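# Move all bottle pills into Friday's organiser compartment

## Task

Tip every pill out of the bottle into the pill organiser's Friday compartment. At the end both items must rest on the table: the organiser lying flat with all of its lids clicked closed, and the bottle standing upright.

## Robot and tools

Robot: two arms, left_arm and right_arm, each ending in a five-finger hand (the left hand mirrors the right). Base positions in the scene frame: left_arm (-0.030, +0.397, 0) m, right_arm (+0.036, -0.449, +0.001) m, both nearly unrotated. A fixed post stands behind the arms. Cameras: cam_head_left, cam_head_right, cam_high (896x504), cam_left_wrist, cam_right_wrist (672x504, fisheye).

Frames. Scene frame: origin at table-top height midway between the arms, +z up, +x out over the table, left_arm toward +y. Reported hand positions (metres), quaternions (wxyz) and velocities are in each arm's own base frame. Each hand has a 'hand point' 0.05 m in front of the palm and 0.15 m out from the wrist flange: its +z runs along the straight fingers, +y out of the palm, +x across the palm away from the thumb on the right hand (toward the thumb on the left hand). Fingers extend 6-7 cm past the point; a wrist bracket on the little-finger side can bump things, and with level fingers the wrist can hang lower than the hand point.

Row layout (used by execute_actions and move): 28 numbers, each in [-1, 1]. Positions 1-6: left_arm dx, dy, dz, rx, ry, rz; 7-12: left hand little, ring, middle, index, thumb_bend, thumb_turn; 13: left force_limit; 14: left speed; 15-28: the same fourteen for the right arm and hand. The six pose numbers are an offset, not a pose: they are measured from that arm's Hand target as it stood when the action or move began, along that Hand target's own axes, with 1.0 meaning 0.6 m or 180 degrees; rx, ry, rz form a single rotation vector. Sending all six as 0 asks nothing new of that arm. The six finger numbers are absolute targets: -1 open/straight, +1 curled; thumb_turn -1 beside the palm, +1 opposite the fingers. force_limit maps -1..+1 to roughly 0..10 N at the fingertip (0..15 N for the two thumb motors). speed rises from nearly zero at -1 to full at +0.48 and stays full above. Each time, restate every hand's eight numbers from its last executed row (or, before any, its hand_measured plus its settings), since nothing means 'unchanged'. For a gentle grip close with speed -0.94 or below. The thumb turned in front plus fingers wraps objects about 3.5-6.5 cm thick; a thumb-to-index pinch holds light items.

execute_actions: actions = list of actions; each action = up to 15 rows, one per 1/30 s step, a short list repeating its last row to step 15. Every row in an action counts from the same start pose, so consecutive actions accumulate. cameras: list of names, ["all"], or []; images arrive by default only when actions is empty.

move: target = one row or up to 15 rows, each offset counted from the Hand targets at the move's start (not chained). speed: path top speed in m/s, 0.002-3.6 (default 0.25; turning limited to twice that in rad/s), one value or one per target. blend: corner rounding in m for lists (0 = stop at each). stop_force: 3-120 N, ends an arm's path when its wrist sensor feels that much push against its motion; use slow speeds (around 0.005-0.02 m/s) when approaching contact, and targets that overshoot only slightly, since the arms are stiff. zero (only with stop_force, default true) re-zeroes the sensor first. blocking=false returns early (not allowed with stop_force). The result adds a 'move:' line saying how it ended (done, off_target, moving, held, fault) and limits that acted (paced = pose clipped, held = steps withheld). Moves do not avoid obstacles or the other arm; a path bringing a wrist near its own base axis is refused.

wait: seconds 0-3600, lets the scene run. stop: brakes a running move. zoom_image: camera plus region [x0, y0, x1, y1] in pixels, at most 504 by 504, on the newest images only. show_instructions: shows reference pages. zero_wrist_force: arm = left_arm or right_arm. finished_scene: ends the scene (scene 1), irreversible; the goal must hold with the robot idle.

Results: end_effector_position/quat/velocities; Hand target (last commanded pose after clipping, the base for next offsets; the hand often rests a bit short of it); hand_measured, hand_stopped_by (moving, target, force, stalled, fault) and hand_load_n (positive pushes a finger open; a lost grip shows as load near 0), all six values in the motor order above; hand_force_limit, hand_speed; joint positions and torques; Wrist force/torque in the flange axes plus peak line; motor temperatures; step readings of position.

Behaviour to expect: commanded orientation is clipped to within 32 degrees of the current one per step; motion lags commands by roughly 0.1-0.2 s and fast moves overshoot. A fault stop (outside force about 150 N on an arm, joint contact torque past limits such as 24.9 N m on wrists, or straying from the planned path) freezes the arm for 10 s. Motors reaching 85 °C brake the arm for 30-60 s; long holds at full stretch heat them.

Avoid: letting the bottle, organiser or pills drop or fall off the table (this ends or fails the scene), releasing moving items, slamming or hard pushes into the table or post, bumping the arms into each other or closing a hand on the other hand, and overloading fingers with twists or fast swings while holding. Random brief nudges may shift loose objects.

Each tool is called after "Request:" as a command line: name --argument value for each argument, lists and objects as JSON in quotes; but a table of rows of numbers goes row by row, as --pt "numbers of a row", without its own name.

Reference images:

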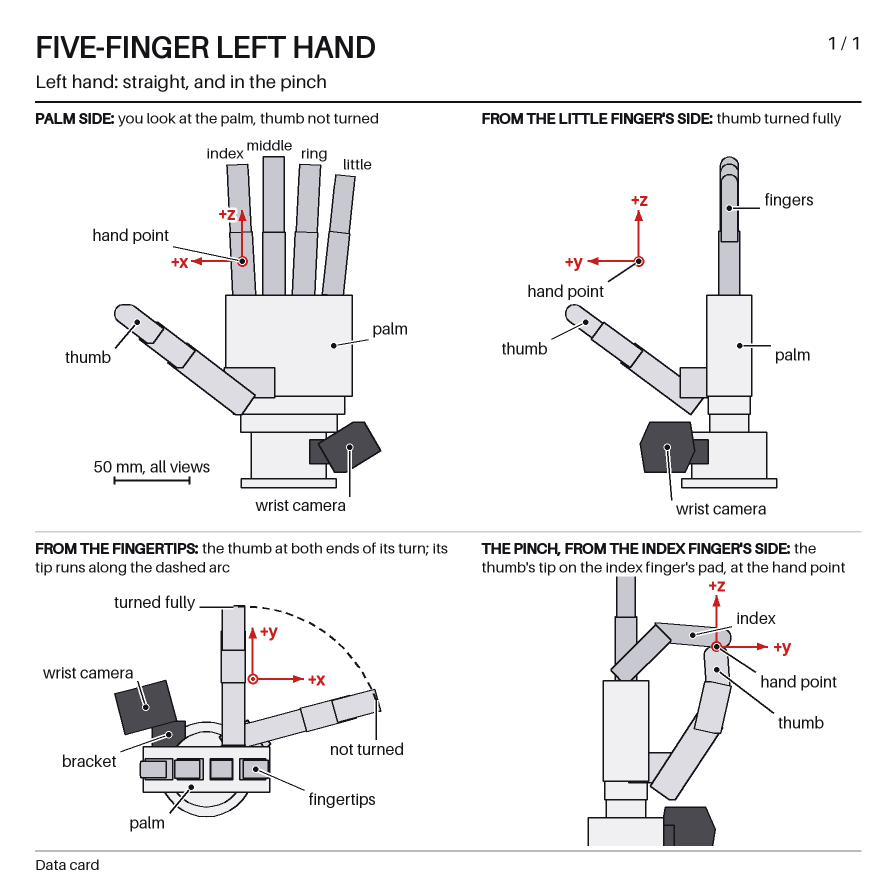

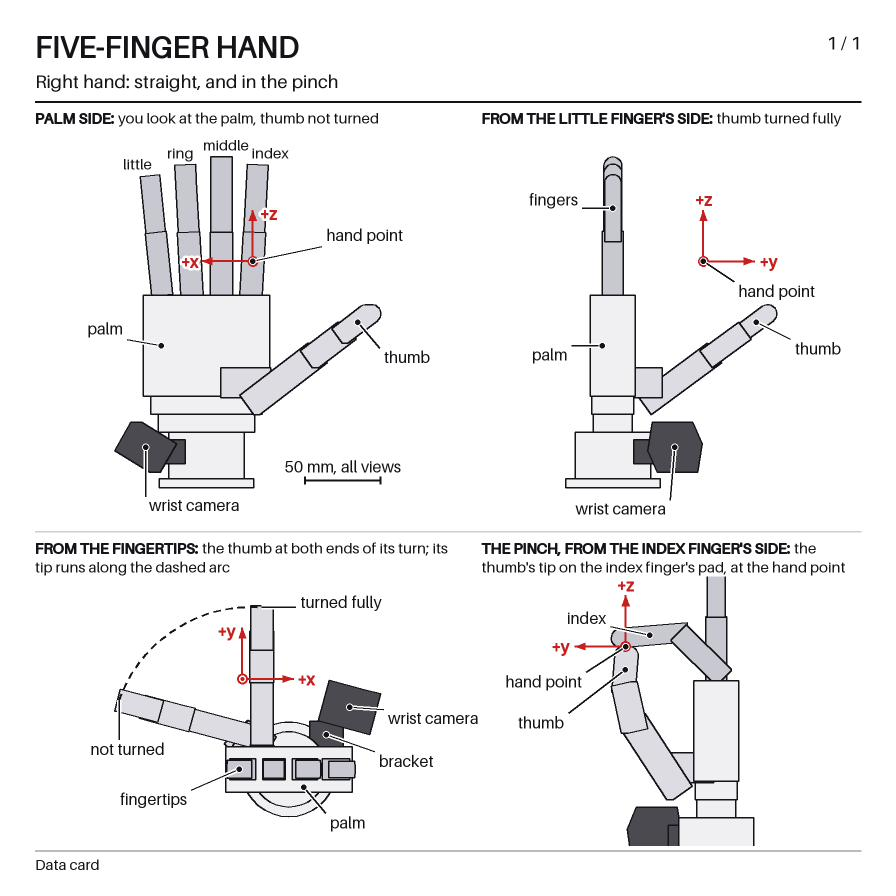

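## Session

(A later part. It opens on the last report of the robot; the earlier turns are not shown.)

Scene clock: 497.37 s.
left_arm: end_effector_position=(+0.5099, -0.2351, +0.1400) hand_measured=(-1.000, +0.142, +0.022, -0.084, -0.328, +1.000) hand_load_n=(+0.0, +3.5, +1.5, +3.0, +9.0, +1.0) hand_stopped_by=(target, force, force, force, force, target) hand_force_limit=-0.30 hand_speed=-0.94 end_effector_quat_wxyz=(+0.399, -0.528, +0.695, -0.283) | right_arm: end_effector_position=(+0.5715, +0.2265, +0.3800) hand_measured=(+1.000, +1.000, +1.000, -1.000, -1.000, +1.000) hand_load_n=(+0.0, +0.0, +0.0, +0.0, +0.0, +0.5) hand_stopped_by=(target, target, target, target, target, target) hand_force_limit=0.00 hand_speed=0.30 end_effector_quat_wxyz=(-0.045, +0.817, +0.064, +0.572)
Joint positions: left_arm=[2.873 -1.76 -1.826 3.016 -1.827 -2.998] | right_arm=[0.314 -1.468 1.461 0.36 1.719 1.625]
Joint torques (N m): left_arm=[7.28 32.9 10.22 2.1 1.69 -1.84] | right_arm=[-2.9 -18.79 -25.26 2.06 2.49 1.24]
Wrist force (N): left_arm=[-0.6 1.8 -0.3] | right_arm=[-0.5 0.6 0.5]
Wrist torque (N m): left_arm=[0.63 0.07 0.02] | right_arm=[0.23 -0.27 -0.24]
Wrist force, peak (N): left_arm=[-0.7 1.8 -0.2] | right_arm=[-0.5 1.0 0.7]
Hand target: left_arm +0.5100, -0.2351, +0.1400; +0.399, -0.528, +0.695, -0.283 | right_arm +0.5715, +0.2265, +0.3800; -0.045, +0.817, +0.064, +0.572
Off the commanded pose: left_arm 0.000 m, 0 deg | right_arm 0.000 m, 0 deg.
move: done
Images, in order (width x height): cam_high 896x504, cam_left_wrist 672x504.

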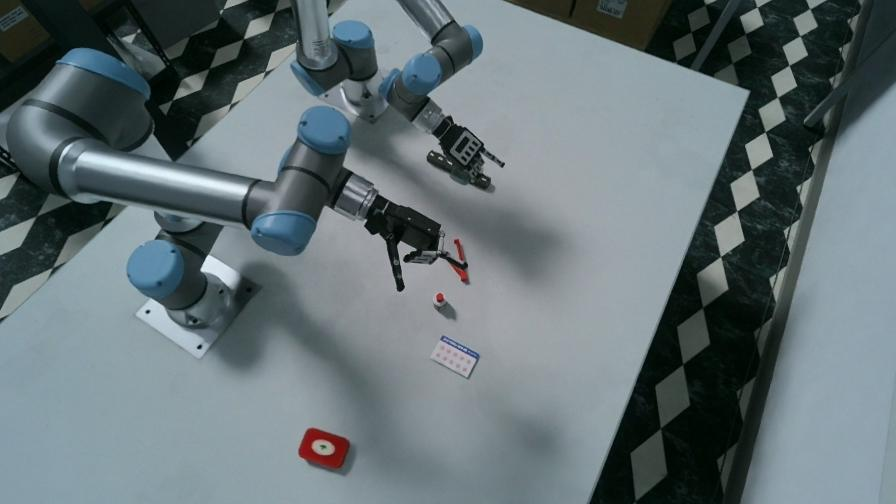

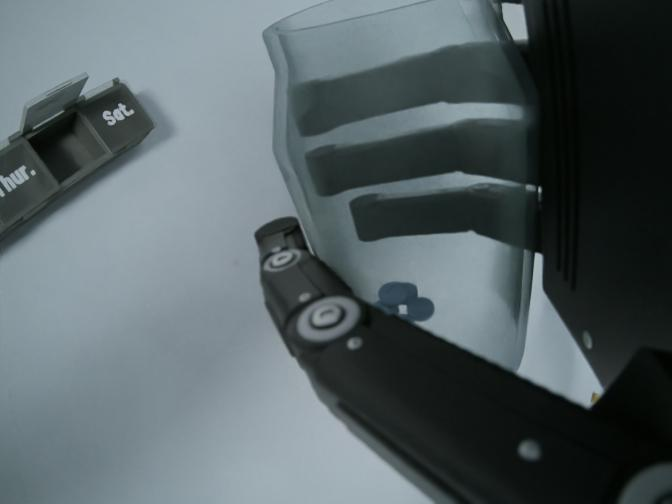

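Request:
move --target '[0.0175,0.1265,0.0703,0.0209,0.0694,-0.1185,-1,0.4,0.4,0.4,0.3,1,-0.3,-0.94,0,0,0,0,0,0,1,1,1,-1,-1,1,0,0.3]' --speed 0.08 --cameras '["cam_left_wrist","cam_high","cam_head_right"]'

Request:
zoom_image --camera "cam_high" --region '[410, 110, 530, 220]'

Request:
zoom_image --camera "cam_head_right" --region '[320, 400, 450, 504]'

Scene clock: 506.97 s.
left_arm: end_effector_position=(+0.5060, -0.2225, +0.0535) hand_measured=(-1.000, +0.142, +0.022, -0.084, -0.328, +1.000) hand_load_n=(+0.0, +3.5, +1.5, +3.0, +9.0, +1.0) hand_stopped_by=(target, force, force, force, force, target) hand_force_limit=-0.30 hand_speed=-0.94 end_effector_quat_wxyz=(-0.279, +0.600, -0.615, +0.429) | right_arm: end_effector_position=(+0.5715, +0.2265, +0.3800) hand_measured=(+1.000, +1.000, +1.000, -1.000, -1.000, +1.000) hand_load_n=(+0.0, +0.0, +0.0, +0.0, +0.0, +0.0) hand_stopped_by=(target, target, target, target, target, target) hand_force_limit=0.00 hand_speed=0.30 end_effector_quat_wxyz=(-0.045, +0.817, +0.064, +0.572)
Joint positions: left_arm=[3.125 -1.789 -2.115 3.4 -1.391 -3.24] | right_arm=[0.314 -1.468 1.461 0.36 1.719 1.625]
Joint torques (N m): left_arm=[8.18 17.15 7.06 2.37 1.82 -1.8] | right_arm=[-1.96 -18.7 -26.08 1.79 2.51 1.1]
Wrist force (N): left_arm=[-0.7 2.5 -0.3] | right_arm=[-0.2 0.5 0.3]
Wrist torque (N m): left_arm=[0.75 0.16 0.00] | right_arm=[0.22 -0.33 -0.22]
Wrist force, peak (N): left_arm=[-1.0 2.8 -0.1] | right_arm=[-0.6 1.0 0.5]
Hand target: left_arm +0.5060, -0.2225, +0.0535; -0.279, +0.600, -0.615, +0.429 | right_arm +0.5715, +0.2265, +0.3800; -0.045, +0.817, +0.064, +0.572
Off the commanded pose: left_arm 0.000 m, 0 deg | right_arm 0.000 m, 0 deg.
move: done
Images, in order (width x height): cam_head_right 896x504, cam_high 896x504, cam_left_wrist 672x504.

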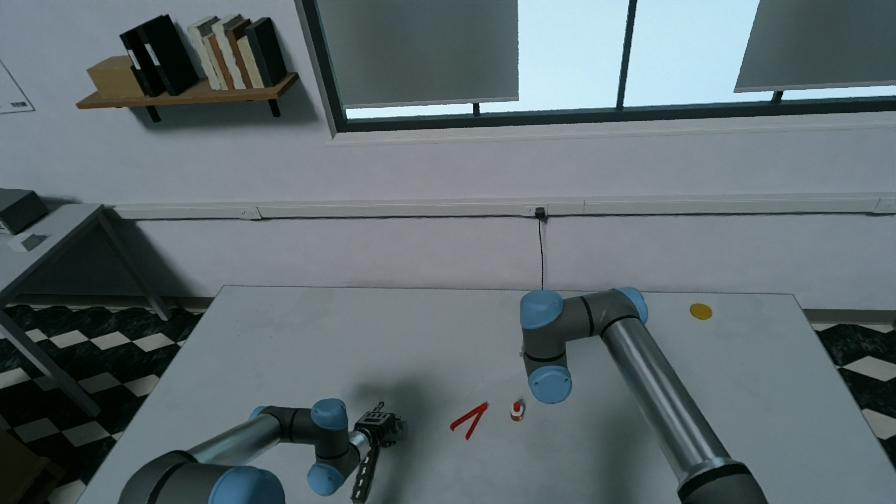

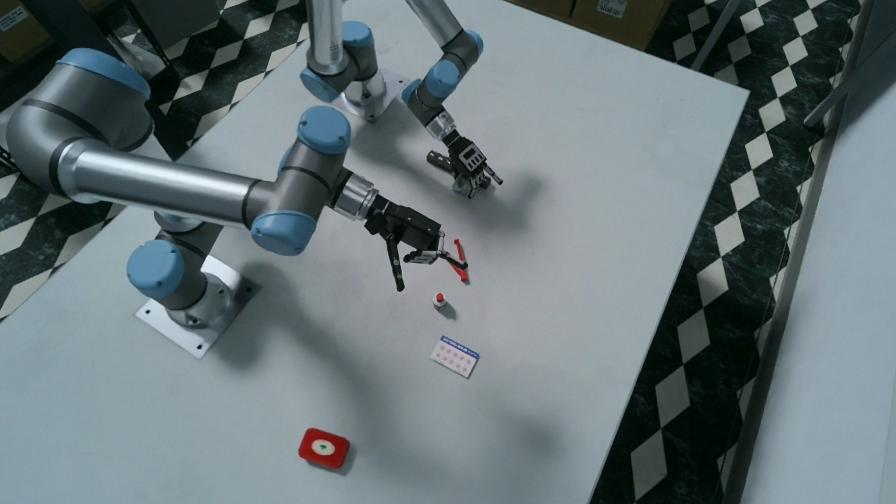

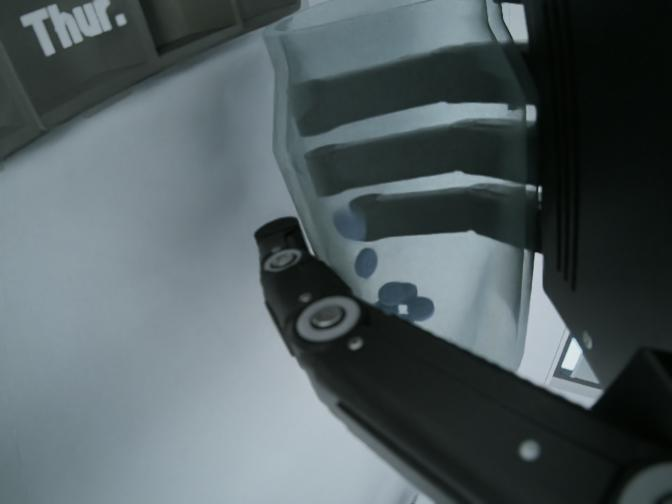

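Scaled by 4.200.

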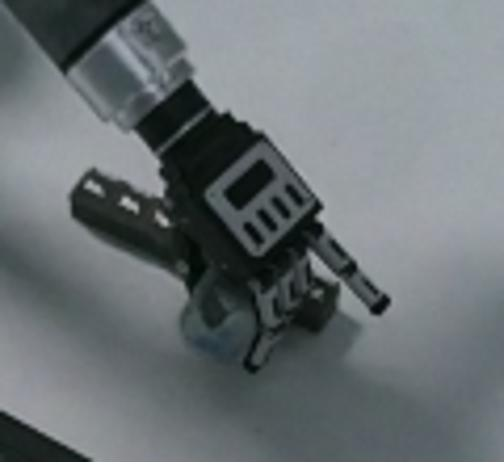

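Scaled by 3.877.

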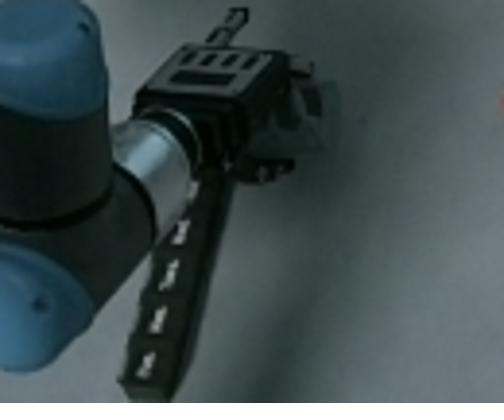

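Request:
zoom_image --camera "cam_left_wrist" --region '[0, 0, 340, 255]'

Scaled by 1.482 from the camera's image (finer frame: 960x720).

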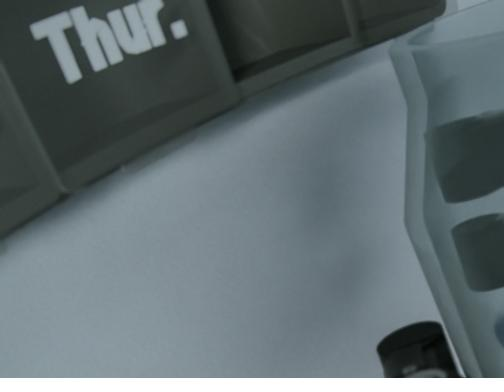

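Request:
move --target '[-0.0048,-0.0080,-0.0075,0.0084,0.0278,-0.0474,-1,0.4,0.4,0.4,0.3,1,-0.3,-0.94,0,0,0,0,0,0,1,1,1,-1,-1,1,0,0.3]' --speed 0.06 --cameras '["cam_left_wrist"]'

Scene clock: 513.07 s.
left_arm: end_effector_position=(+0.5049, -0.2184, +0.0593) hand_measured=(-1.000, +0.142, +0.022, -0.084, -0.328, +1.000) hand_load_n=(+0.0, +3.5, +1.5, +3.5, +9.0, +1.0) hand_stopped_by=(target, force, force, force, force, target) hand_force_limit=-0.30 hand_speed=-0.94 end_effector_quat_wxyz=(-0.227, +0.621, -0.574, +0.483) | right_arm: end_effector_position=(+0.5715, +0.2265, +0.3800) hand_measured=(+1.000, +1.000, +1.000, -1.000, -1.000, +1.000) hand_load_n=(+0.0, +0.0, +0.0, +0.0, +0.0, +0.0) hand_stopped_by=(target, target, target, target, target, target) hand_force_limit=0.00 hand_speed=0.30 end_effector_quat_wxyz=(-0.045, +0.817, +0.064, +0.572)
Joint positions: left_arm=[3.224 -1.778 -2.169 3.471 -1.222 -3.351] | right_arm=[0.314 -1.468 1.461 0.36 1.719 1.625]
Joint torques (N m): left_arm=[7.64 29.18 6.44 2.7 1.81 -2.07] | right_arm=[-0.99 -17.98 -24.44 1.79 2.32 1.27]
Wrist force (N): left_arm=[-0.6 2.2 -0.2] | right_arm=[-0.5 0.7 0.3]
Wrist torque (N m): left_arm=[0.69 0.19 0.03] | right_arm=[0.26 -0.28 -0.23]
Wrist force, peak (N): left_arm=[-0.8 2.8 -0.4] | right_arm=[-0.5 1.0 0.8]
Hand target: left_arm +0.5049, -0.2184, +0.0593; -0.227, +0.621, -0.574, +0.483 | right_arm +0.5715, +0.2265, +0.3800; -0.045, +0.817, +0.064, +0.572
Off the commanded pose: left_arm 0.000 m, 0 deg | right_arm 0.000 m, 0 deg.
move: done

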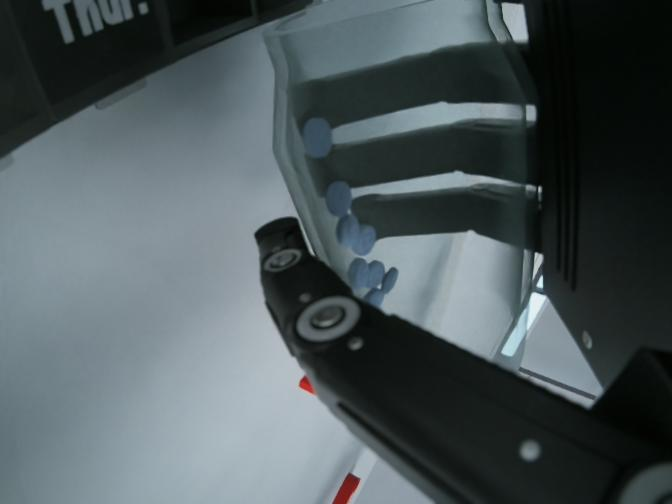

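Request:
zoom_image --camera "cam_left_wrist" --region '[250, 0, 450, 320]'

Scaled by 1.575 from the camera's image (finer frame: 960x720).

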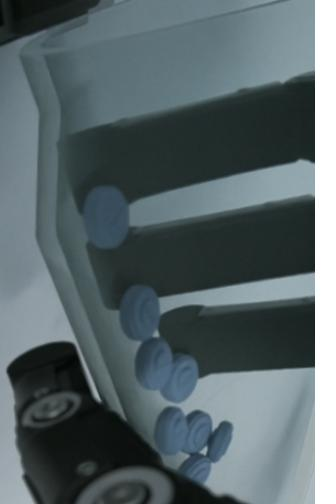

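Request:
move --target '[-0.0035,-0.0085,-0.0057,0.0058,0.0194,-0.0332,-1,0.4,0.4,0.4,0.3,1,-0.3,-0.94,0,0,0,0,0,0,1,1,1,-1,-1,1,0,0.3]' --speed 0.05 --cameras '["cam_left_wrist"]'

Request:
zoom_image --camera "cam_left_wrist" --region '[100, 0, 450, 320]'

Scene clock: 516.37 s.
left_arm: end_effector_position=(+0.5048, -0.2143, +0.0643) hand_measured=(-1.000, +0.142, +0.022, -0.084, -0.328, +1.000) hand_load_n=(+0.0, +3.5, +2.0, +3.0, +9.0, +1.0) hand_stopped_by=(target, force, force, force, force, target) hand_force_limit=-0.30 hand_speed=-0.94 end_effector_quat_wxyz=(-0.190, +0.633, -0.543, +0.518) | right_arm: end_effector_position=(+0.5715, +0.2265, +0.3800) hand_measured=(+1.000, +1.000, +1.000, -1.000, -1.000, +1.000) hand_load_n=(+0.0, +0.0, +0.0, +0.0, +0.0, +0.5) hand_stopped_by=(target, target, target, target, target, target) hand_force_limit=0.00 hand_speed=0.30 end_effector_quat_wxyz=(-0.045, +0.817, +0.064, +0.572)
Joint positions: left_arm=[3.292 -1.779 -2.202 3.527 -1.106 -3.437] | right_arm=[0.314 -1.468 1.461 0.36 1.719 1.625]
Joint torques (N m): left_arm=[8.05 16.86 4.69 2.54 2.21 -2.01] | right_arm=[-0.18 -18.62 -24.96 1.77 2.42 1.17]
Wrist force (N): left_arm=[-0.7 2.9 -0.2] | right_arm=[-0.3 0.6 0.2]
Wrist torque (N m): left_arm=[0.79 0.19 -0.02] | right_arm=[0.26 -0.30 -0.22]
Wrist force, peak (N): left_arm=[-0.7 2.9 -0.2] | right_arm=[-0.5 0.9 0.6]
Hand target: left_arm +0.5048, -0.2143, +0.0643; -0.190, +0.633, -0.543, +0.518 | right_arm +0.5715, +0.2265, +0.3800; -0.045, +0.817, +0.064, +0.572
Off the commanded pose: left_arm 0.000 m, 0 deg | right_arm 0.000 m, 0 deg.
move: done

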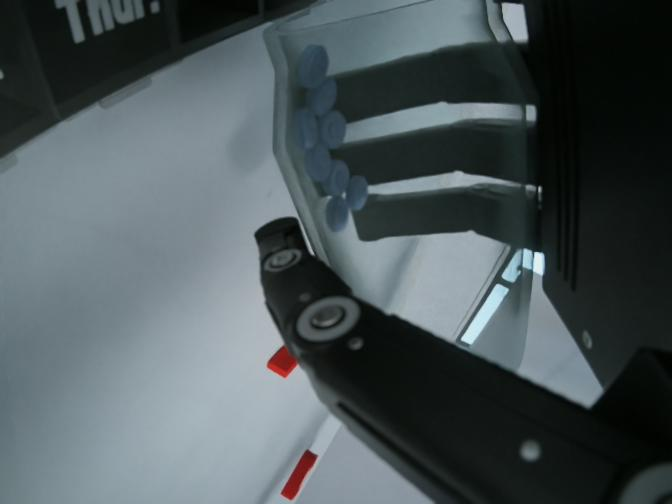

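Scaled by 1.440 from the camera's image (finer frame: 960x720).

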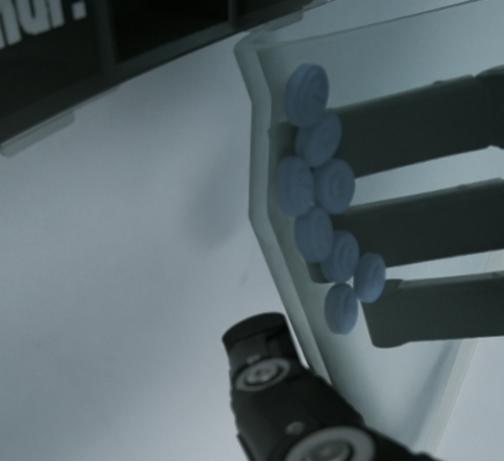

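Request:
move --pt "-0.0079 0.0003 -0.0012 0 0 0 -1 0.4 0.4 0.4 0.3 1 -0.3 -0.94 0 0 0 0 0 0 1 1 1 -1 -1 1 0 0.3" --pt "-0.0072 -0.0100 -0.0071 0.0050 0.0167 -0.0284 -1 0.4 0.4 0.4 0.3 1 -0.3 -0.94 0 0 0 0 0 0 1 1 1 -1 -1 1 0 0.3" --speed 0.04 --cameras '["cam_left_wrist"]'

Request:
zoom_image --camera "cam_left_wrist" --region '[100, 0, 450, 320]'

Scene clock: 521.07 s.
left_arm: end_effector_position=(+0.5046, -0.2071, +0.0688) hand_measured=(-1.000, +0.142, +0.022, -0.084, -0.328, +1.000) hand_load_n=(+0.0, +3.5, +1.5, +3.0, +9.0, +1.0) hand_stopped_by=(target, force, force, force, force, target) hand_force_limit=-0.30 hand_speed=-0.94 end_effector_quat_wxyz=(-0.157, +0.641, -0.515, +0.546) | right_arm: end_effector_position=(+0.5715, +0.2265, +0.3800) hand_measured=(+1.000, +1.000, +1.000, -1.000, -1.000, +1.000) hand_load_n=(+0.0, +0.0, +0.0, +0.0, +0.0, +0.5) hand_stopped_by=(target, target, target, target, target, target) hand_force_limit=0.00 hand_speed=0.30 end_effector_quat_wxyz=(-0.045, +0.817, +0.064, +0.572)
Joint positions: left_arm=[3.358 -1.785 -2.23 3.582 -1.002 -3.511] | right_arm=[0.314 -1.468 1.461 0.36 1.719 1.625]
Joint torques (N m): left_arm=[6.49 16.68 2.84 2.24 2.09 -2.47] | right_arm=[1.28 -18.33 -25.05 1.84 2.23 1.2]
Wrist force (N): left_arm=[-0.7 2.7 -0.4] | right_arm=[-0.5 0.9 0.3]
Wrist torque (N m): left_arm=[0.79 0.20 -0.03] | right_arm=[0.29 -0.29 -0.22]
Wrist force, peak (N): left_arm=[-1.0 3.0 -0.2] | right_arm=[-0.7 0.8 0.5]
Hand target: left_arm +0.5046, -0.2070, +0.0688; -0.157, +0.641, -0.515, +0.546 | right_arm +0.5715, +0.2265, +0.3800; -0.045, +0.817, +0.064, +0.572
Off the commanded pose: left_arm 0.000 m, 0 deg | right_arm 0.000 m, 0 deg.
move: done

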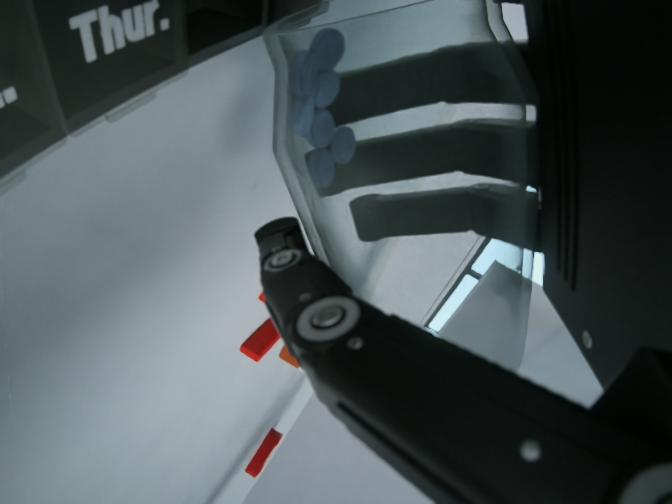

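Scaled by 1.440 from the camera's image (finer frame: 960x720).

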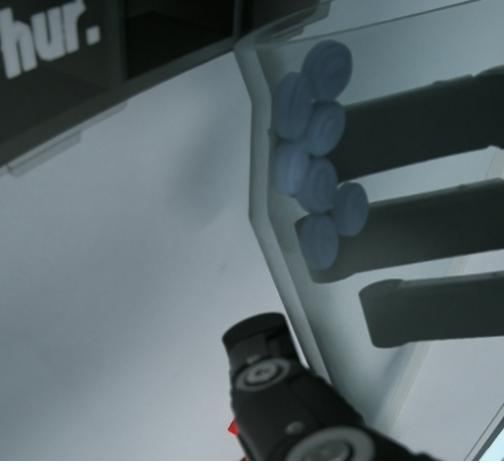

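Request:
move --target '[0,-0.0107,-0.0062,0.0058,0.0194,-0.0332,-1,0.4,0.4,0.4,0.3,1,-0.3,-0.94,0,0,0,0,0,0,1,1,1,-1,-1,1,0,0.3]' --speed 0.04 --cameras '["cam_left_wrist"]'

Request:
zoom_image --camera "cam_left_wrist" --region '[100, 0, 450, 320]'

Scene clock: 523.83 s.
left_arm: end_effector_position=(+0.5045, -0.2030, +0.0751) hand_measured=(-1.000, +0.142, +0.022, -0.084, -0.328, +1.000) hand_load_n=(+0.0, +3.5, +2.0, +3.0, +9.0, +1.0) hand_stopped_by=(target, force, force, force, force, target) hand_force_limit=-0.30 hand_speed=-0.94 end_effector_quat_wxyz=(-0.118, +0.649, -0.481, +0.578) | right_arm: end_effector_position=(+0.5715, +0.2265, +0.3800) hand_measured=(+1.000, +1.000, +1.000, -1.000, -1.000, +1.000) hand_load_n=(+0.0, +0.0, -0.5, +0.0, +0.0, +0.5) hand_stopped_by=(target, target, target, target, target, target) hand_force_limit=0.00 hand_speed=0.30 end_effector_quat_wxyz=(-0.045, +0.817, +0.064, +0.572)
Joint positions: left_arm=[3.415 -1.798 -2.257 3.656 -0.902 -3.617] | right_arm=[0.314 -1.468 1.461 0.36 1.719 1.625]
Joint torques (N m): left_arm=[8.34 16.66 3.39 2.08 2.35 -2.01] | right_arm=[2.4 -18.3 -24.78 1.93 2.26 1.14]
Wrist force (N): left_arm=[-0.7 2.6 -0.3] | right_arm=[-0.4 0.6 0.3]
Wrist torque (N m): left_arm=[0.76 0.23 -0.01] | right_arm=[0.25 -0.30 -0.23]
Wrist force, peak (N): left_arm=[-0.7 3.0 -0.3] | right_arm=[-0.4 0.9 0.6]
Hand target: left_arm +0.5045, -0.2030, +0.0751; -0.118, +0.649, -0.481, +0.578 | right_arm +0.5715, +0.2265, +0.3800; -0.045, +0.817, +0.064, +0.572
Off the commanded pose: left_arm 0.000 m, 0 deg | right_arm 0.000 m, 0 deg.
move: done

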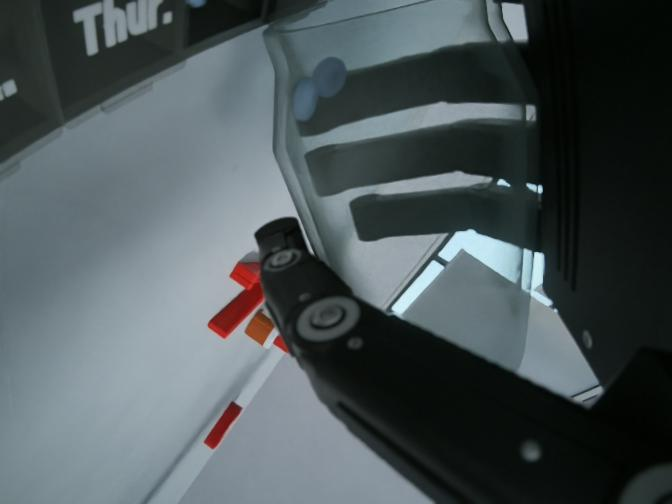

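Scaled by 1.440 from the camera's image (finer frame: 960x720).

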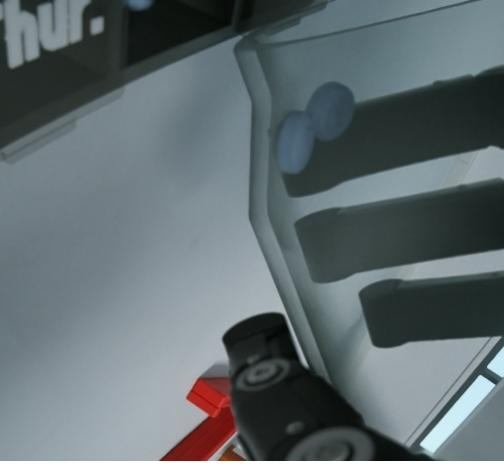

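Request:
move --target '[0.0033,-0.0120,-0.0065,0.0067,0.0222,-0.0379,-1,0.4,0.4,0.4,0.3,1,-0.3,-0.94,0,0,0,0,0,0,1,1,1,-1,-1,1,0,0.3]' --speed 0.04 --cameras '["cam_left_wrist"]'

Request:
zoom_image --camera "cam_left_wrist" --region '[100, 0, 450, 320]'

Scene clock: 527.00 s.
left_arm: end_effector_position=(+0.5044, -0.1993, +0.0826) hand_measured=(-1.000, +0.142, +0.022, -0.084, -0.328, +1.000) hand_load_n=(+0.0, +3.5, +1.5, +3.0, +9.0, +1.0) hand_stopped_by=(target, force, force, force, force, target) hand_force_limit=-0.30 hand_speed=-0.94 end_effector_quat_wxyz=(-0.074, +0.654, -0.439, +0.611) | right_arm: end_effector_position=(+0.5715, +0.2265, +0.3800) hand_measured=(+1.000, +1.000, +1.000, -1.000, -1.000, +1.000) hand_load_n=(+0.0, +0.0, +0.0, +0.0, +0.0, +0.0) hand_stopped_by=(target, target, target, target, target, target) hand_force_limit=0.00 hand_speed=0.30 end_effector_quat_wxyz=(-0.045, +0.817, +0.064, +0.572)
Joint positions: left_arm=[3.467 -1.818 -2.287 3.762 -0.805 -3.759] | right_arm=[0.314 -1.468 1.461 0.36 1.719 1.625]
Joint torques (N m): left_arm=[8.7 17.4 2.67 2.55 2.33 -1.95] | right_arm=[2.65 -18.77 -24.23 1.9 2.28 1.1]
Wrist force (N): left_arm=[-0.4 2.8 -0.4] | right_arm=[-0.3 0.5 0.4]
Wrist torque (N m): left_arm=[0.78 0.21 0.01] | right_arm=[0.23 -0.31 -0.23]
Wrist force, peak (N): left_arm=[-1.0 2.7 -0.4] | right_arm=[-0.5 0.9 0.8]
Hand target: left_arm +0.5044, -0.1993, +0.0826; -0.074, +0.654, -0.439, +0.611 | right_arm +0.5715, +0.2265, +0.3800; -0.045, +0.817, +0.064, +0.572
Off the commanded pose: left_arm 0.000 m, 0 deg | right_arm 0.000 m, 0 deg.
move: done

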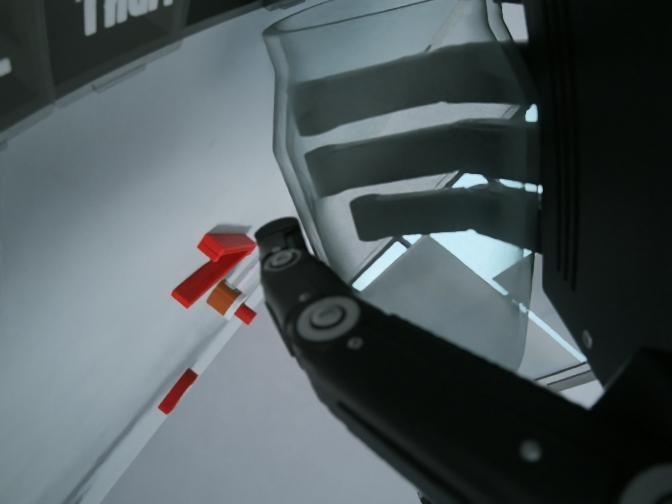

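Scaled by 1.440 from the camera's image (finer frame: 960x720).

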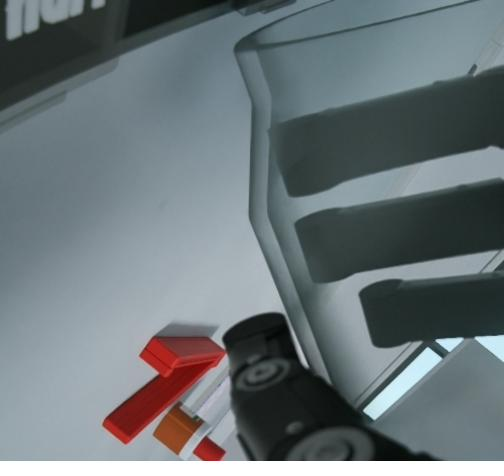

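Request:
move --pt "0.0735 -0.0633 -0.0242 0 0 0 -1 0.4 0.4 0.4 0.3 1 -0.3 -0.94 0 0 0 0 0 0 1 1 1 -1 -1 1 0 0.3" --pt "0.1085 -0.0293 0.0110 -0.0526 -0.175 0.2985 -1 0.4 0.4 0.4 0.3 1 -0.3 -0.94 0 0 0 0 0 0 1 1 1 -1 -1 1 0 0.3" --speed '[0.06,0.15]' --blend '[0.01,0]' --cameras '["cam_left_wrist"]'

Request:
zoom_image --camera "cam_left_wrist" --region '[0, 60, 240, 300]'

Scene clock: 533.57 s.
left_arm: end_effector_position=(+0.5100, -0.2348, +0.1400) hand_measured=(-1.000, +0.142, +0.022, -0.084, -0.328, +1.000) hand_load_n=(+0.0, +3.5, +1.5, +3.0, +9.0, +1.0) hand_stopped_by=(target, force, force, force, force, target) hand_force_limit=-0.30 hand_speed=-0.94 end_effector_quat_wxyz=(+0.398, -0.528, +0.695, -0.283) | right_arm: end_effector_position=(+0.5715, +0.2265, +0.3800) hand_measured=(+1.000, +1.000, +1.000, -1.000, -1.000, +1.000) hand_load_n=(+0.0, +0.0, +0.0, +0.0, +0.0, +0.0) hand_stopped_by=(target, target, target, target, target, target) hand_force_limit=0.00 hand_speed=0.30 end_effector_quat_wxyz=(-0.045, +0.817, +0.064, +0.572)
Joint positions: left_arm=[2.874 -1.759 -1.826 3.015 -1.826 -2.998] | right_arm=[0.314 -1.468 1.461 0.36 1.719 1.625]
Joint torques (N m): left_arm=[-10.32 21.37 24.67 -1.73 -2.21 2.56] | right_arm=[4.71 -17.81 -24.65 1.77 2.24 1.23]
Wrist force (N): left_arm=[0.0 1.4 -0.2] | right_arm=[-0.6 0.6 0.1]
Wrist torque (N m): left_arm=[0.57 -0.05 -0.01] | right_arm=[0.27 -0.24 -0.25]
Wrist force, peak (N): left_arm=[-0.8 3.1 0.0] | right_arm=[-0.6 1.1 0.4]
Hand target: left_arm +0.5100, -0.2348, +0.1400; +0.399, -0.528, +0.695, -0.283 | right_arm +0.5715, +0.2265, +0.3800; -0.045, +0.817, +0.064, +0.572
Off the commanded pose: left_arm 0.000 m, 0 deg | right_arm 0.000 m, 0 deg.
move: done

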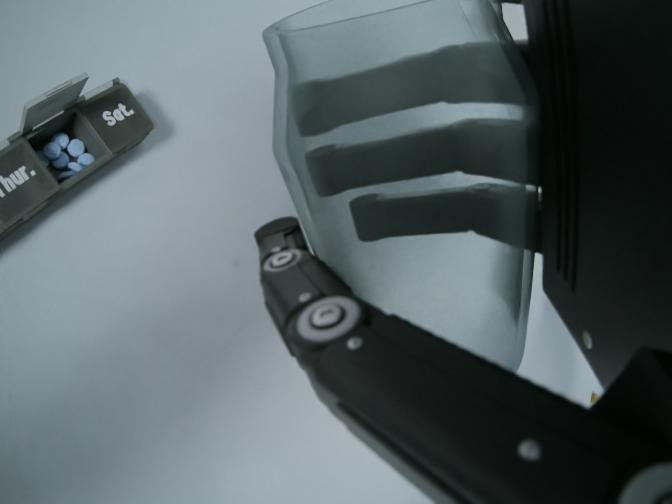

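Scaled by 2.100 from the camera's image (finer frame: 960x720).

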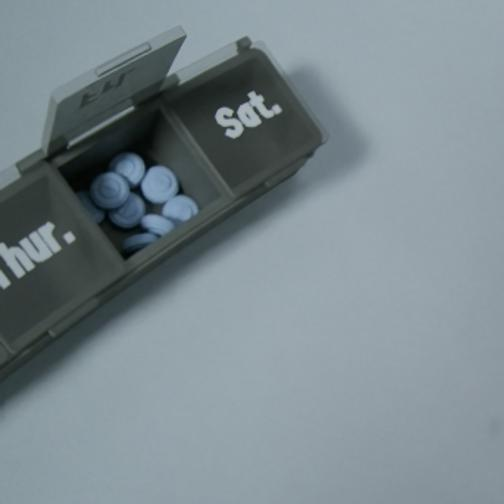

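Request:
move --pt "0.1475 -0.1645 -0.1350 0.157 0.0392 0.237 -1 0.4 0.4 0.4 0.3 1 -0.3 -0.94 0 0 0 0 0 0 1 1 1 -1 -1 1 0 0.3" --pt "0.5276 -0.1161 -0.1089 0.3139 0.0783 0.4741 -1 0.4 0.4 0.4 0.3 1 -0.3 -0.94 0 0 0 0 0 0 1 1 1 -1 -1 1 0 0.3" --pt "0.5723 0.0263 -0.0176 0.3139 0.0783 0.4741 -1 0.4 0.4 0.4 0.3 1 -0.3 -0.94 0 0 0 0 0 0 1 1 1 -1 -1 1 0 0.3" --speed '[0.2,0.25,0.1]' --blend '[0.04,0.02,0]' --cameras '["cam_left_wrist","cam_high"]'

Scene clock: 542.43 s.
left_arm: end_effector_position=(+0.4500, -0.5599, +0.0452) hand_measured=(-1.000, +0.142, +0.022, -0.084, -0.328, +1.000) hand_load_n=(+0.0, +3.5, +1.5, +3.5, +9.0, +1.5) hand_stopped_by=(target, force, force, force, force, target) hand_force_limit=-0.30 hand_speed=-0.94 end_effector_quat_wxyz=(+0.583, +0.324, +0.694, -0.272) | right_arm: end_effector_position=(+0.5715, +0.2265, +0.3800) hand_measured=(+1.000, +1.000, +1.000, -1.000, -1.000, +1.000) hand_load_n=(+0.0, +0.0, +0.5, +0.0, +0.0, +0.5) hand_stopped_by=(target, target, target, target, target, target) hand_force_limit=0.00 hand_speed=0.30 end_effector_quat_wxyz=(-0.045, +0.817, +0.064, +0.572)
Joint positions: left_arm=[2.392 -2.146 -1.874 3.844 -1.449 -1.549] | right_arm=[0.314 -1.468 1.461 0.36 1.719 1.625]
Joint torques (N m): left_arm=[-10.99 31.16 5.37 3.2 -0.25 2.12] | right_arm=[4.69 -18.9 -24.25 1.8 2.12 1.22]
Wrist force (N): left_arm=[-0.6 -0.7 -0.7] | right_arm=[-0.3 0.4 0.4]
Wrist torque (N m): left_arm=[0.11 -0.11 0.02] | right_arm=[0.22 -0.32 -0.22]
Wrist force, peak (N): left_arm=[-0.2 2.1 0.1] | right_arm=[-0.5 1.1 0.3]
Hand target: left_arm +0.4500, -0.5599, +0.0451; +0.583, +0.324, +0.694, -0.272 | right_arm +0.5715, +0.2265, +0.3800; -0.045, +0.817, +0.064, +0.572
Off the commanded pose: left_arm 0.000 m, 0 deg | right_arm 0.000 m, 0 deg.
move: done
Images, in order (width x height): cam_high 896x504, cam_left_wrist 672x504.

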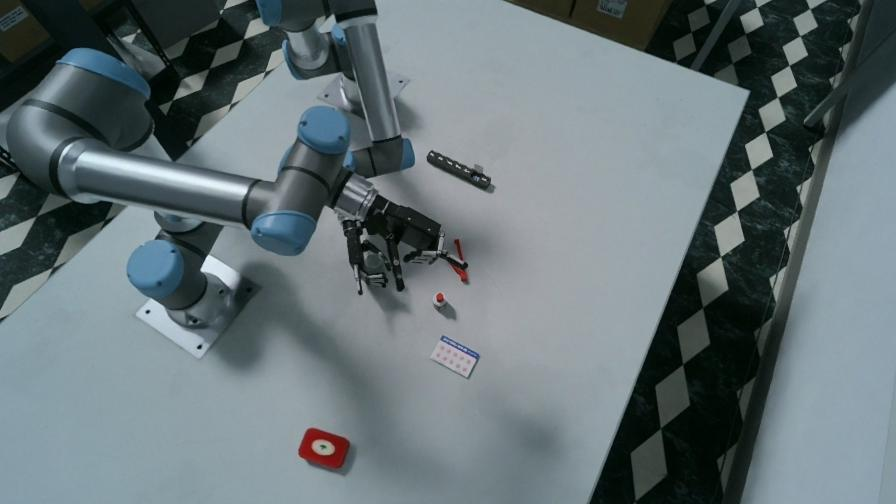

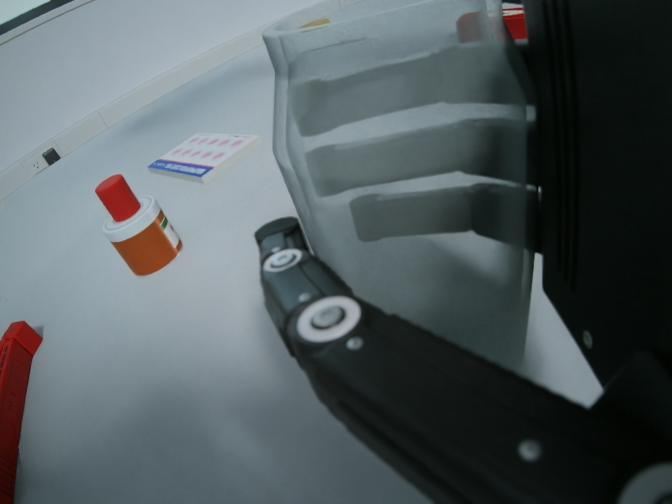

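Request:
move --target '[0.0312,0,0.0055,0,0,0,-1,0.4,0.4,0.4,0.3,1,-0.3,-0.94,0,0,0,0,0,0,1,1,1,-1,-1,1,0,0.3]' --speed 0.006 --stop_force 3

Scene clock: 546.67 s.
left_arm: end_effector_position=(+0.4500, -0.5599, +0.0296) hand_measured=(-1.000, +0.142, +0.022, -0.084, -0.328, +1.000) hand_load_n=(+0.0, +4.0, +1.5, +3.0, +9.0, +0.5) hand_stopped_by=(target, force, force, force, force, target) hand_force_limit=-0.30 hand_speed=-0.94 end_effector_quat_wxyz=(+0.583, +0.324, +0.694, -0.272) | right_arm: end_effector_position=(+0.5715, +0.2265, +0.3800) hand_measured=(+1.000, +1.000, +1.000, -1.000, -1.000, +1.000) hand_load_n=(+0.0, +0.0, +0.0, +0.0, +0.0, +0.0) hand_stopped_by=(target, target, target, target, target, target) hand_force_limit=0.00 hand_speed=0.30 end_effector_quat_wxyz=(-0.045, +0.817, +0.064, +0.572)
Joint positions: left_arm=[2.392 -2.176 -1.878 3.879 -1.449 -1.549] | right_arm=[0.314 -1.468 1.461 0.36 1.719 1.625]
Joint torques (N m): left_arm=[-11.23 42.76 7.39 -0.97 -0.62 -1.72] | right_arm=[4.54 -19.6 -23.53 1.75 2.01 1.3]
Wrist force (N): left_arm=[-2.9 -0.6 -1.2] | right_arm=[-0.6 0.6 0.2]
Wrist torque (N m): left_arm=[0.15 0.00 -0.10] | right_arm=[0.26 -0.27 -0.24]
Wrist force, peak (N): left_arm=[-8.3 0.9 -1.7] | right_arm=[-0.6 1.0 0.5]
Hand target: left_arm +0.4500, -0.5599, +0.0296; +0.583, +0.324, +0.694, -0.272 (not the last commanded pose) | right_arm +0.5715, +0.2265, +0.3800; -0.045, +0.817, +0.064, +0.572
Off the commanded pose: left_arm 0.004 m, 0 deg | right_arm 0.000 m, 0 deg.
move: contact (left_arm)

Request:
move --target '[0,0,0,0,0,0,-1,-0.1,-0.2,-0.3,-0.5,1,-0.3,-0.92,0,0,0,0,0,0,1,1,1,-1,-1,1,0,0.3]' --cameras '["cam_left_wrist"]'

Request:
move --target '[0,0,0,0,0,0,-1,-1,-1,-1,-1,1,-0.3,-0.6,0,0,0,0,0,0,1,1,1,-1,-1,1,0,0.3]' --cameras '["cam_left_wrist"]'

Scene clock: 549.20 s.
left_arm: end_effector_position=(+0.4500, -0.5599, +0.0296) hand_measured=(-1.000, -0.100, -0.200, -0.300, -0.500, +1.000) hand_load_n=(+0.0, +0.0, +0.0, +0.0, +0.0, +0.0) hand_stopped_by=(target, target, target, target, target, target) hand_force_limit=-0.30 hand_speed=-0.92 end_effector_quat_wxyz=(+0.583, +0.324, +0.694, -0.272) | right_arm: end_effector_position=(+0.5715, +0.2265, +0.3800) hand_measured=(+1.000, +1.000, +1.000, -1.000, -1.000, +1.000) hand_load_n=(+0.0, +0.0, +0.0, +0.0, +0.0, +0.0) hand_stopped_by=(target, target, target, target, target, target) hand_force_limit=0.00 hand_speed=0.30 end_effector_quat_wxyz=(-0.045, +0.817, +0.064, +0.572)
Joint positions: left_arm=[2.392 -2.176 -1.878 3.879 -1.449 -1.549] | right_arm=[0.314 -1.468 1.461 0.36 1.719 1.625]
Joint torques (N m): left_arm=[-9.5 42.32 18.55 0.05 -0.71 -1.78] | right_arm=[3.79 -19.13 -24.3 1.74 2.12 1.12]
Wrist force (N): left_arm=[-0.5 -0.7 -0.8] | right_arm=[-0.5 0.8 0.4]
Wrist torque (N m): left_arm=[0.13 -0.15 0.03] | right_arm=[0.27 -0.28 -0.22]
Wrist force, peak (N): left_arm=[-3.8 0.0 -1.5] | right_arm=[-0.8 0.7 0.7]
Hand target: left_arm +0.4500, -0.5599, +0.0296; +0.583, +0.324, +0.694, -0.272 | right_arm +0.5715, +0.2265, +0.3800; -0.045, +0.817, +0.064, +0.572
Off the commanded pose: left_arm 0.000 m, 0 deg | right_arm 0.000 m, 0 deg.
move: done

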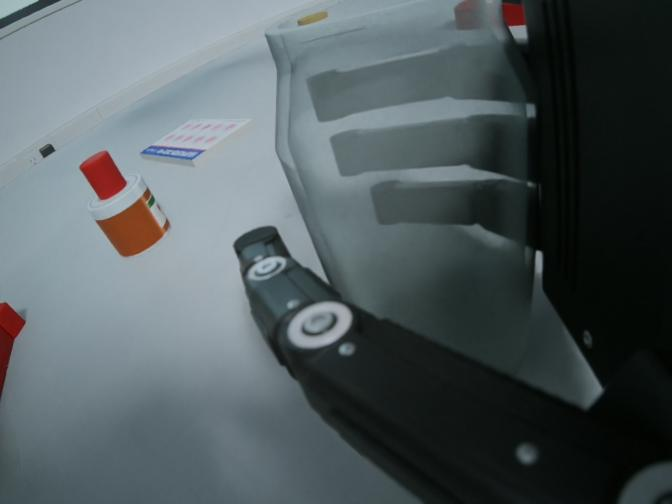

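Scene clock: 550.37 s.
left_arm: end_effector_position=(+0.4500, -0.5599, +0.0296) hand_measured=(-1.000, -1.000, -1.000, -1.000, -1.000, +1.000) hand_load_n=(+0.0, +0.0, +0.0, +0.0, +0.0, +0.5) hand_stopped_by=(target, target, target, target, target, target) hand_force_limit=-0.30 hand_speed=-0.60 end_effector_quat_wxyz=(+0.583, +0.324, +0.694, -0.272) | right_arm: end_effector_position=(+0.5715, +0.2265, +0.3800) hand_measured=(+1.000, +1.000, +1.000, -1.000, -1.000, +1.000) hand_load_n=(+0.0, +0.0, +0.0, +0.0, +0.0, +0.5) hand_stopped_by=(target, target, target, target, target, target) hand_force_limit=0.00 hand_speed=0.30 end_effector_quat_wxyz=(-0.045, +0.817, +0.064, +0.572)
Joint positions: left_arm=[2.392 -2.176 -1.878 3.879 -1.449 -1.549] | right_arm=[0.314 -1.468 1.461 0.36 1.719 1.625]
Joint torques (N m): left_arm=[-9.15 40.65 19.45 0.6 -0.65 -1.75] | right_arm=[4.41 -18.55 -23.36 1.7 2.02 1.24]
Wrist force (N): left_arm=[-1.0 -0.9 -0.7] | right_arm=[-0.1 0.8 0.5]
Wrist torque (N m): left_arm=[0.09 -0.10 0.02] | right_arm=[0.27 -0.34 -0.20]
Wrist force, peak (N): left_arm=[-1.0 -0.9 -0.7] | right_arm=[-0.6 0.8 0.6]
Hand target: left_arm +0.4500, -0.5599, +0.0296; +0.583, +0.324, +0.694, -0.272 | right_arm +0.5715, +0.2265, +0.3800; -0.045, +0.817, +0.064, +0.572
Off the commanded pose: left_arm 0.000 m, 0 deg | right_arm 0.000 m, 0 deg.
move: done

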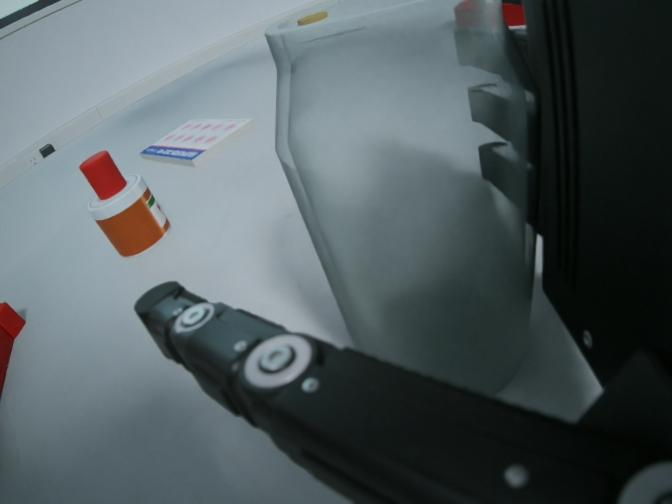

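Request:
move --pt "0.0029 -0.01 -0.0164 0 0 0 -1 -1 -1 -1 -1 1 -0.3 -0.6 0 0 0 0 0 0 1 1 1 -1 -1 1 0 0.3" --pt "0.0377 -0.01 -0.2133 0 0 0 -1 -1 -1 -1 -1 1 -0.3 -0.6 0 0 0 0 0 0 1 1 1 -1 -1 1 0 0.3" --pt "-0.2085 -0.01 -0.2567 0 0 0 -1 -1 -1 -1 -1 1 -0.3 -0.6 0 0 0 0 0 0 1 1 1 -1 -1 1 0 0.3" --speed '[0.02,0.08,0.15]' --blend '[0.002,0.01,0]' --cameras '["cam_left_wrist","cam_high"]'

Scene clock: 555.63 s.
left_arm: end_effector_position=(+0.3619, -0.4642, +0.1795) hand_measured=(-1.000, -1.000, -1.000, -1.000, -1.000, +1.000) hand_load_n=(+0.0, +0.0, +0.0, +0.0, +0.0, +0.5) hand_stopped_by=(target, target, target, target, target, target) hand_force_limit=-0.30 hand_speed=-0.60 end_effector_quat_wxyz=(+0.583, +0.324, +0.694, -0.272) | right_arm: end_effector_position=(+0.5715, +0.2265, +0.3800) hand_measured=(+1.000, +1.000, +1.000, -1.000, -1.000, +1.000) hand_load_n=(+0.0, +0.0, +0.0, +0.0, +0.0, +0.0) hand_stopped_by=(target, target, target, target, target, target) hand_force_limit=0.00 hand_speed=0.30 end_effector_quat_wxyz=(-0.045, +0.817, +0.064, +0.572)
Joint positions: left_arm=[2.422 -1.651 -2.132 3.607 -1.42 -1.544] | right_arm=[0.314 -1.468 1.461 0.36 1.719 1.625]
Joint torques (N m): left_arm=[7.67 27.45 23.77 -0.83 1.86 2.32] | right_arm=[4.46 -19.16 -23.99 1.68 2.02 1.16]
Wrist force (N): left_arm=[-0.9 -0.6 -0.8] | right_arm=[-0.4 0.9 0.3]
Wrist torque (N m): left_arm=[0.12 -0.08 0.02] | right_arm=[0.29 -0.28 -0.22]
Wrist force, peak (N): left_arm=[-1.6 -0.7 -0.9] | right_arm=[-0.6 1.1 0.5]
Hand target: left_arm +0.3619, -0.4642, +0.1796; +0.583, +0.324, +0.694, -0.272 | right_arm +0.5715, +0.2265, +0.3800; -0.045, +0.817, +0.064, +0.572
Off the commanded pose: left_arm 0.000 m, 0 deg | right_arm 0.000 m, 0 deg.
move: done
Images, in order (width x height): cam_high 896x504, cam_left_wrist 672x504.

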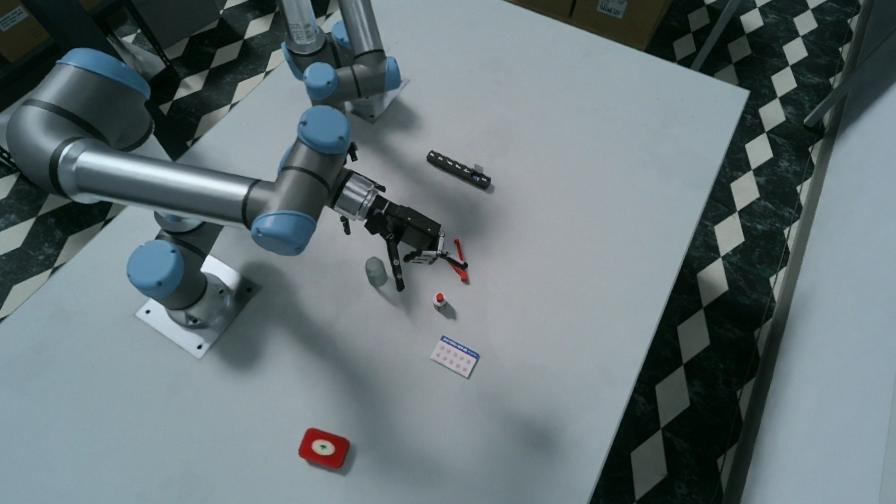

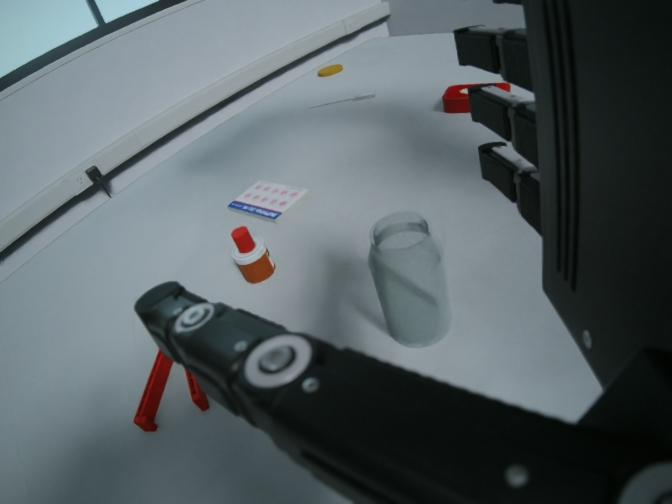

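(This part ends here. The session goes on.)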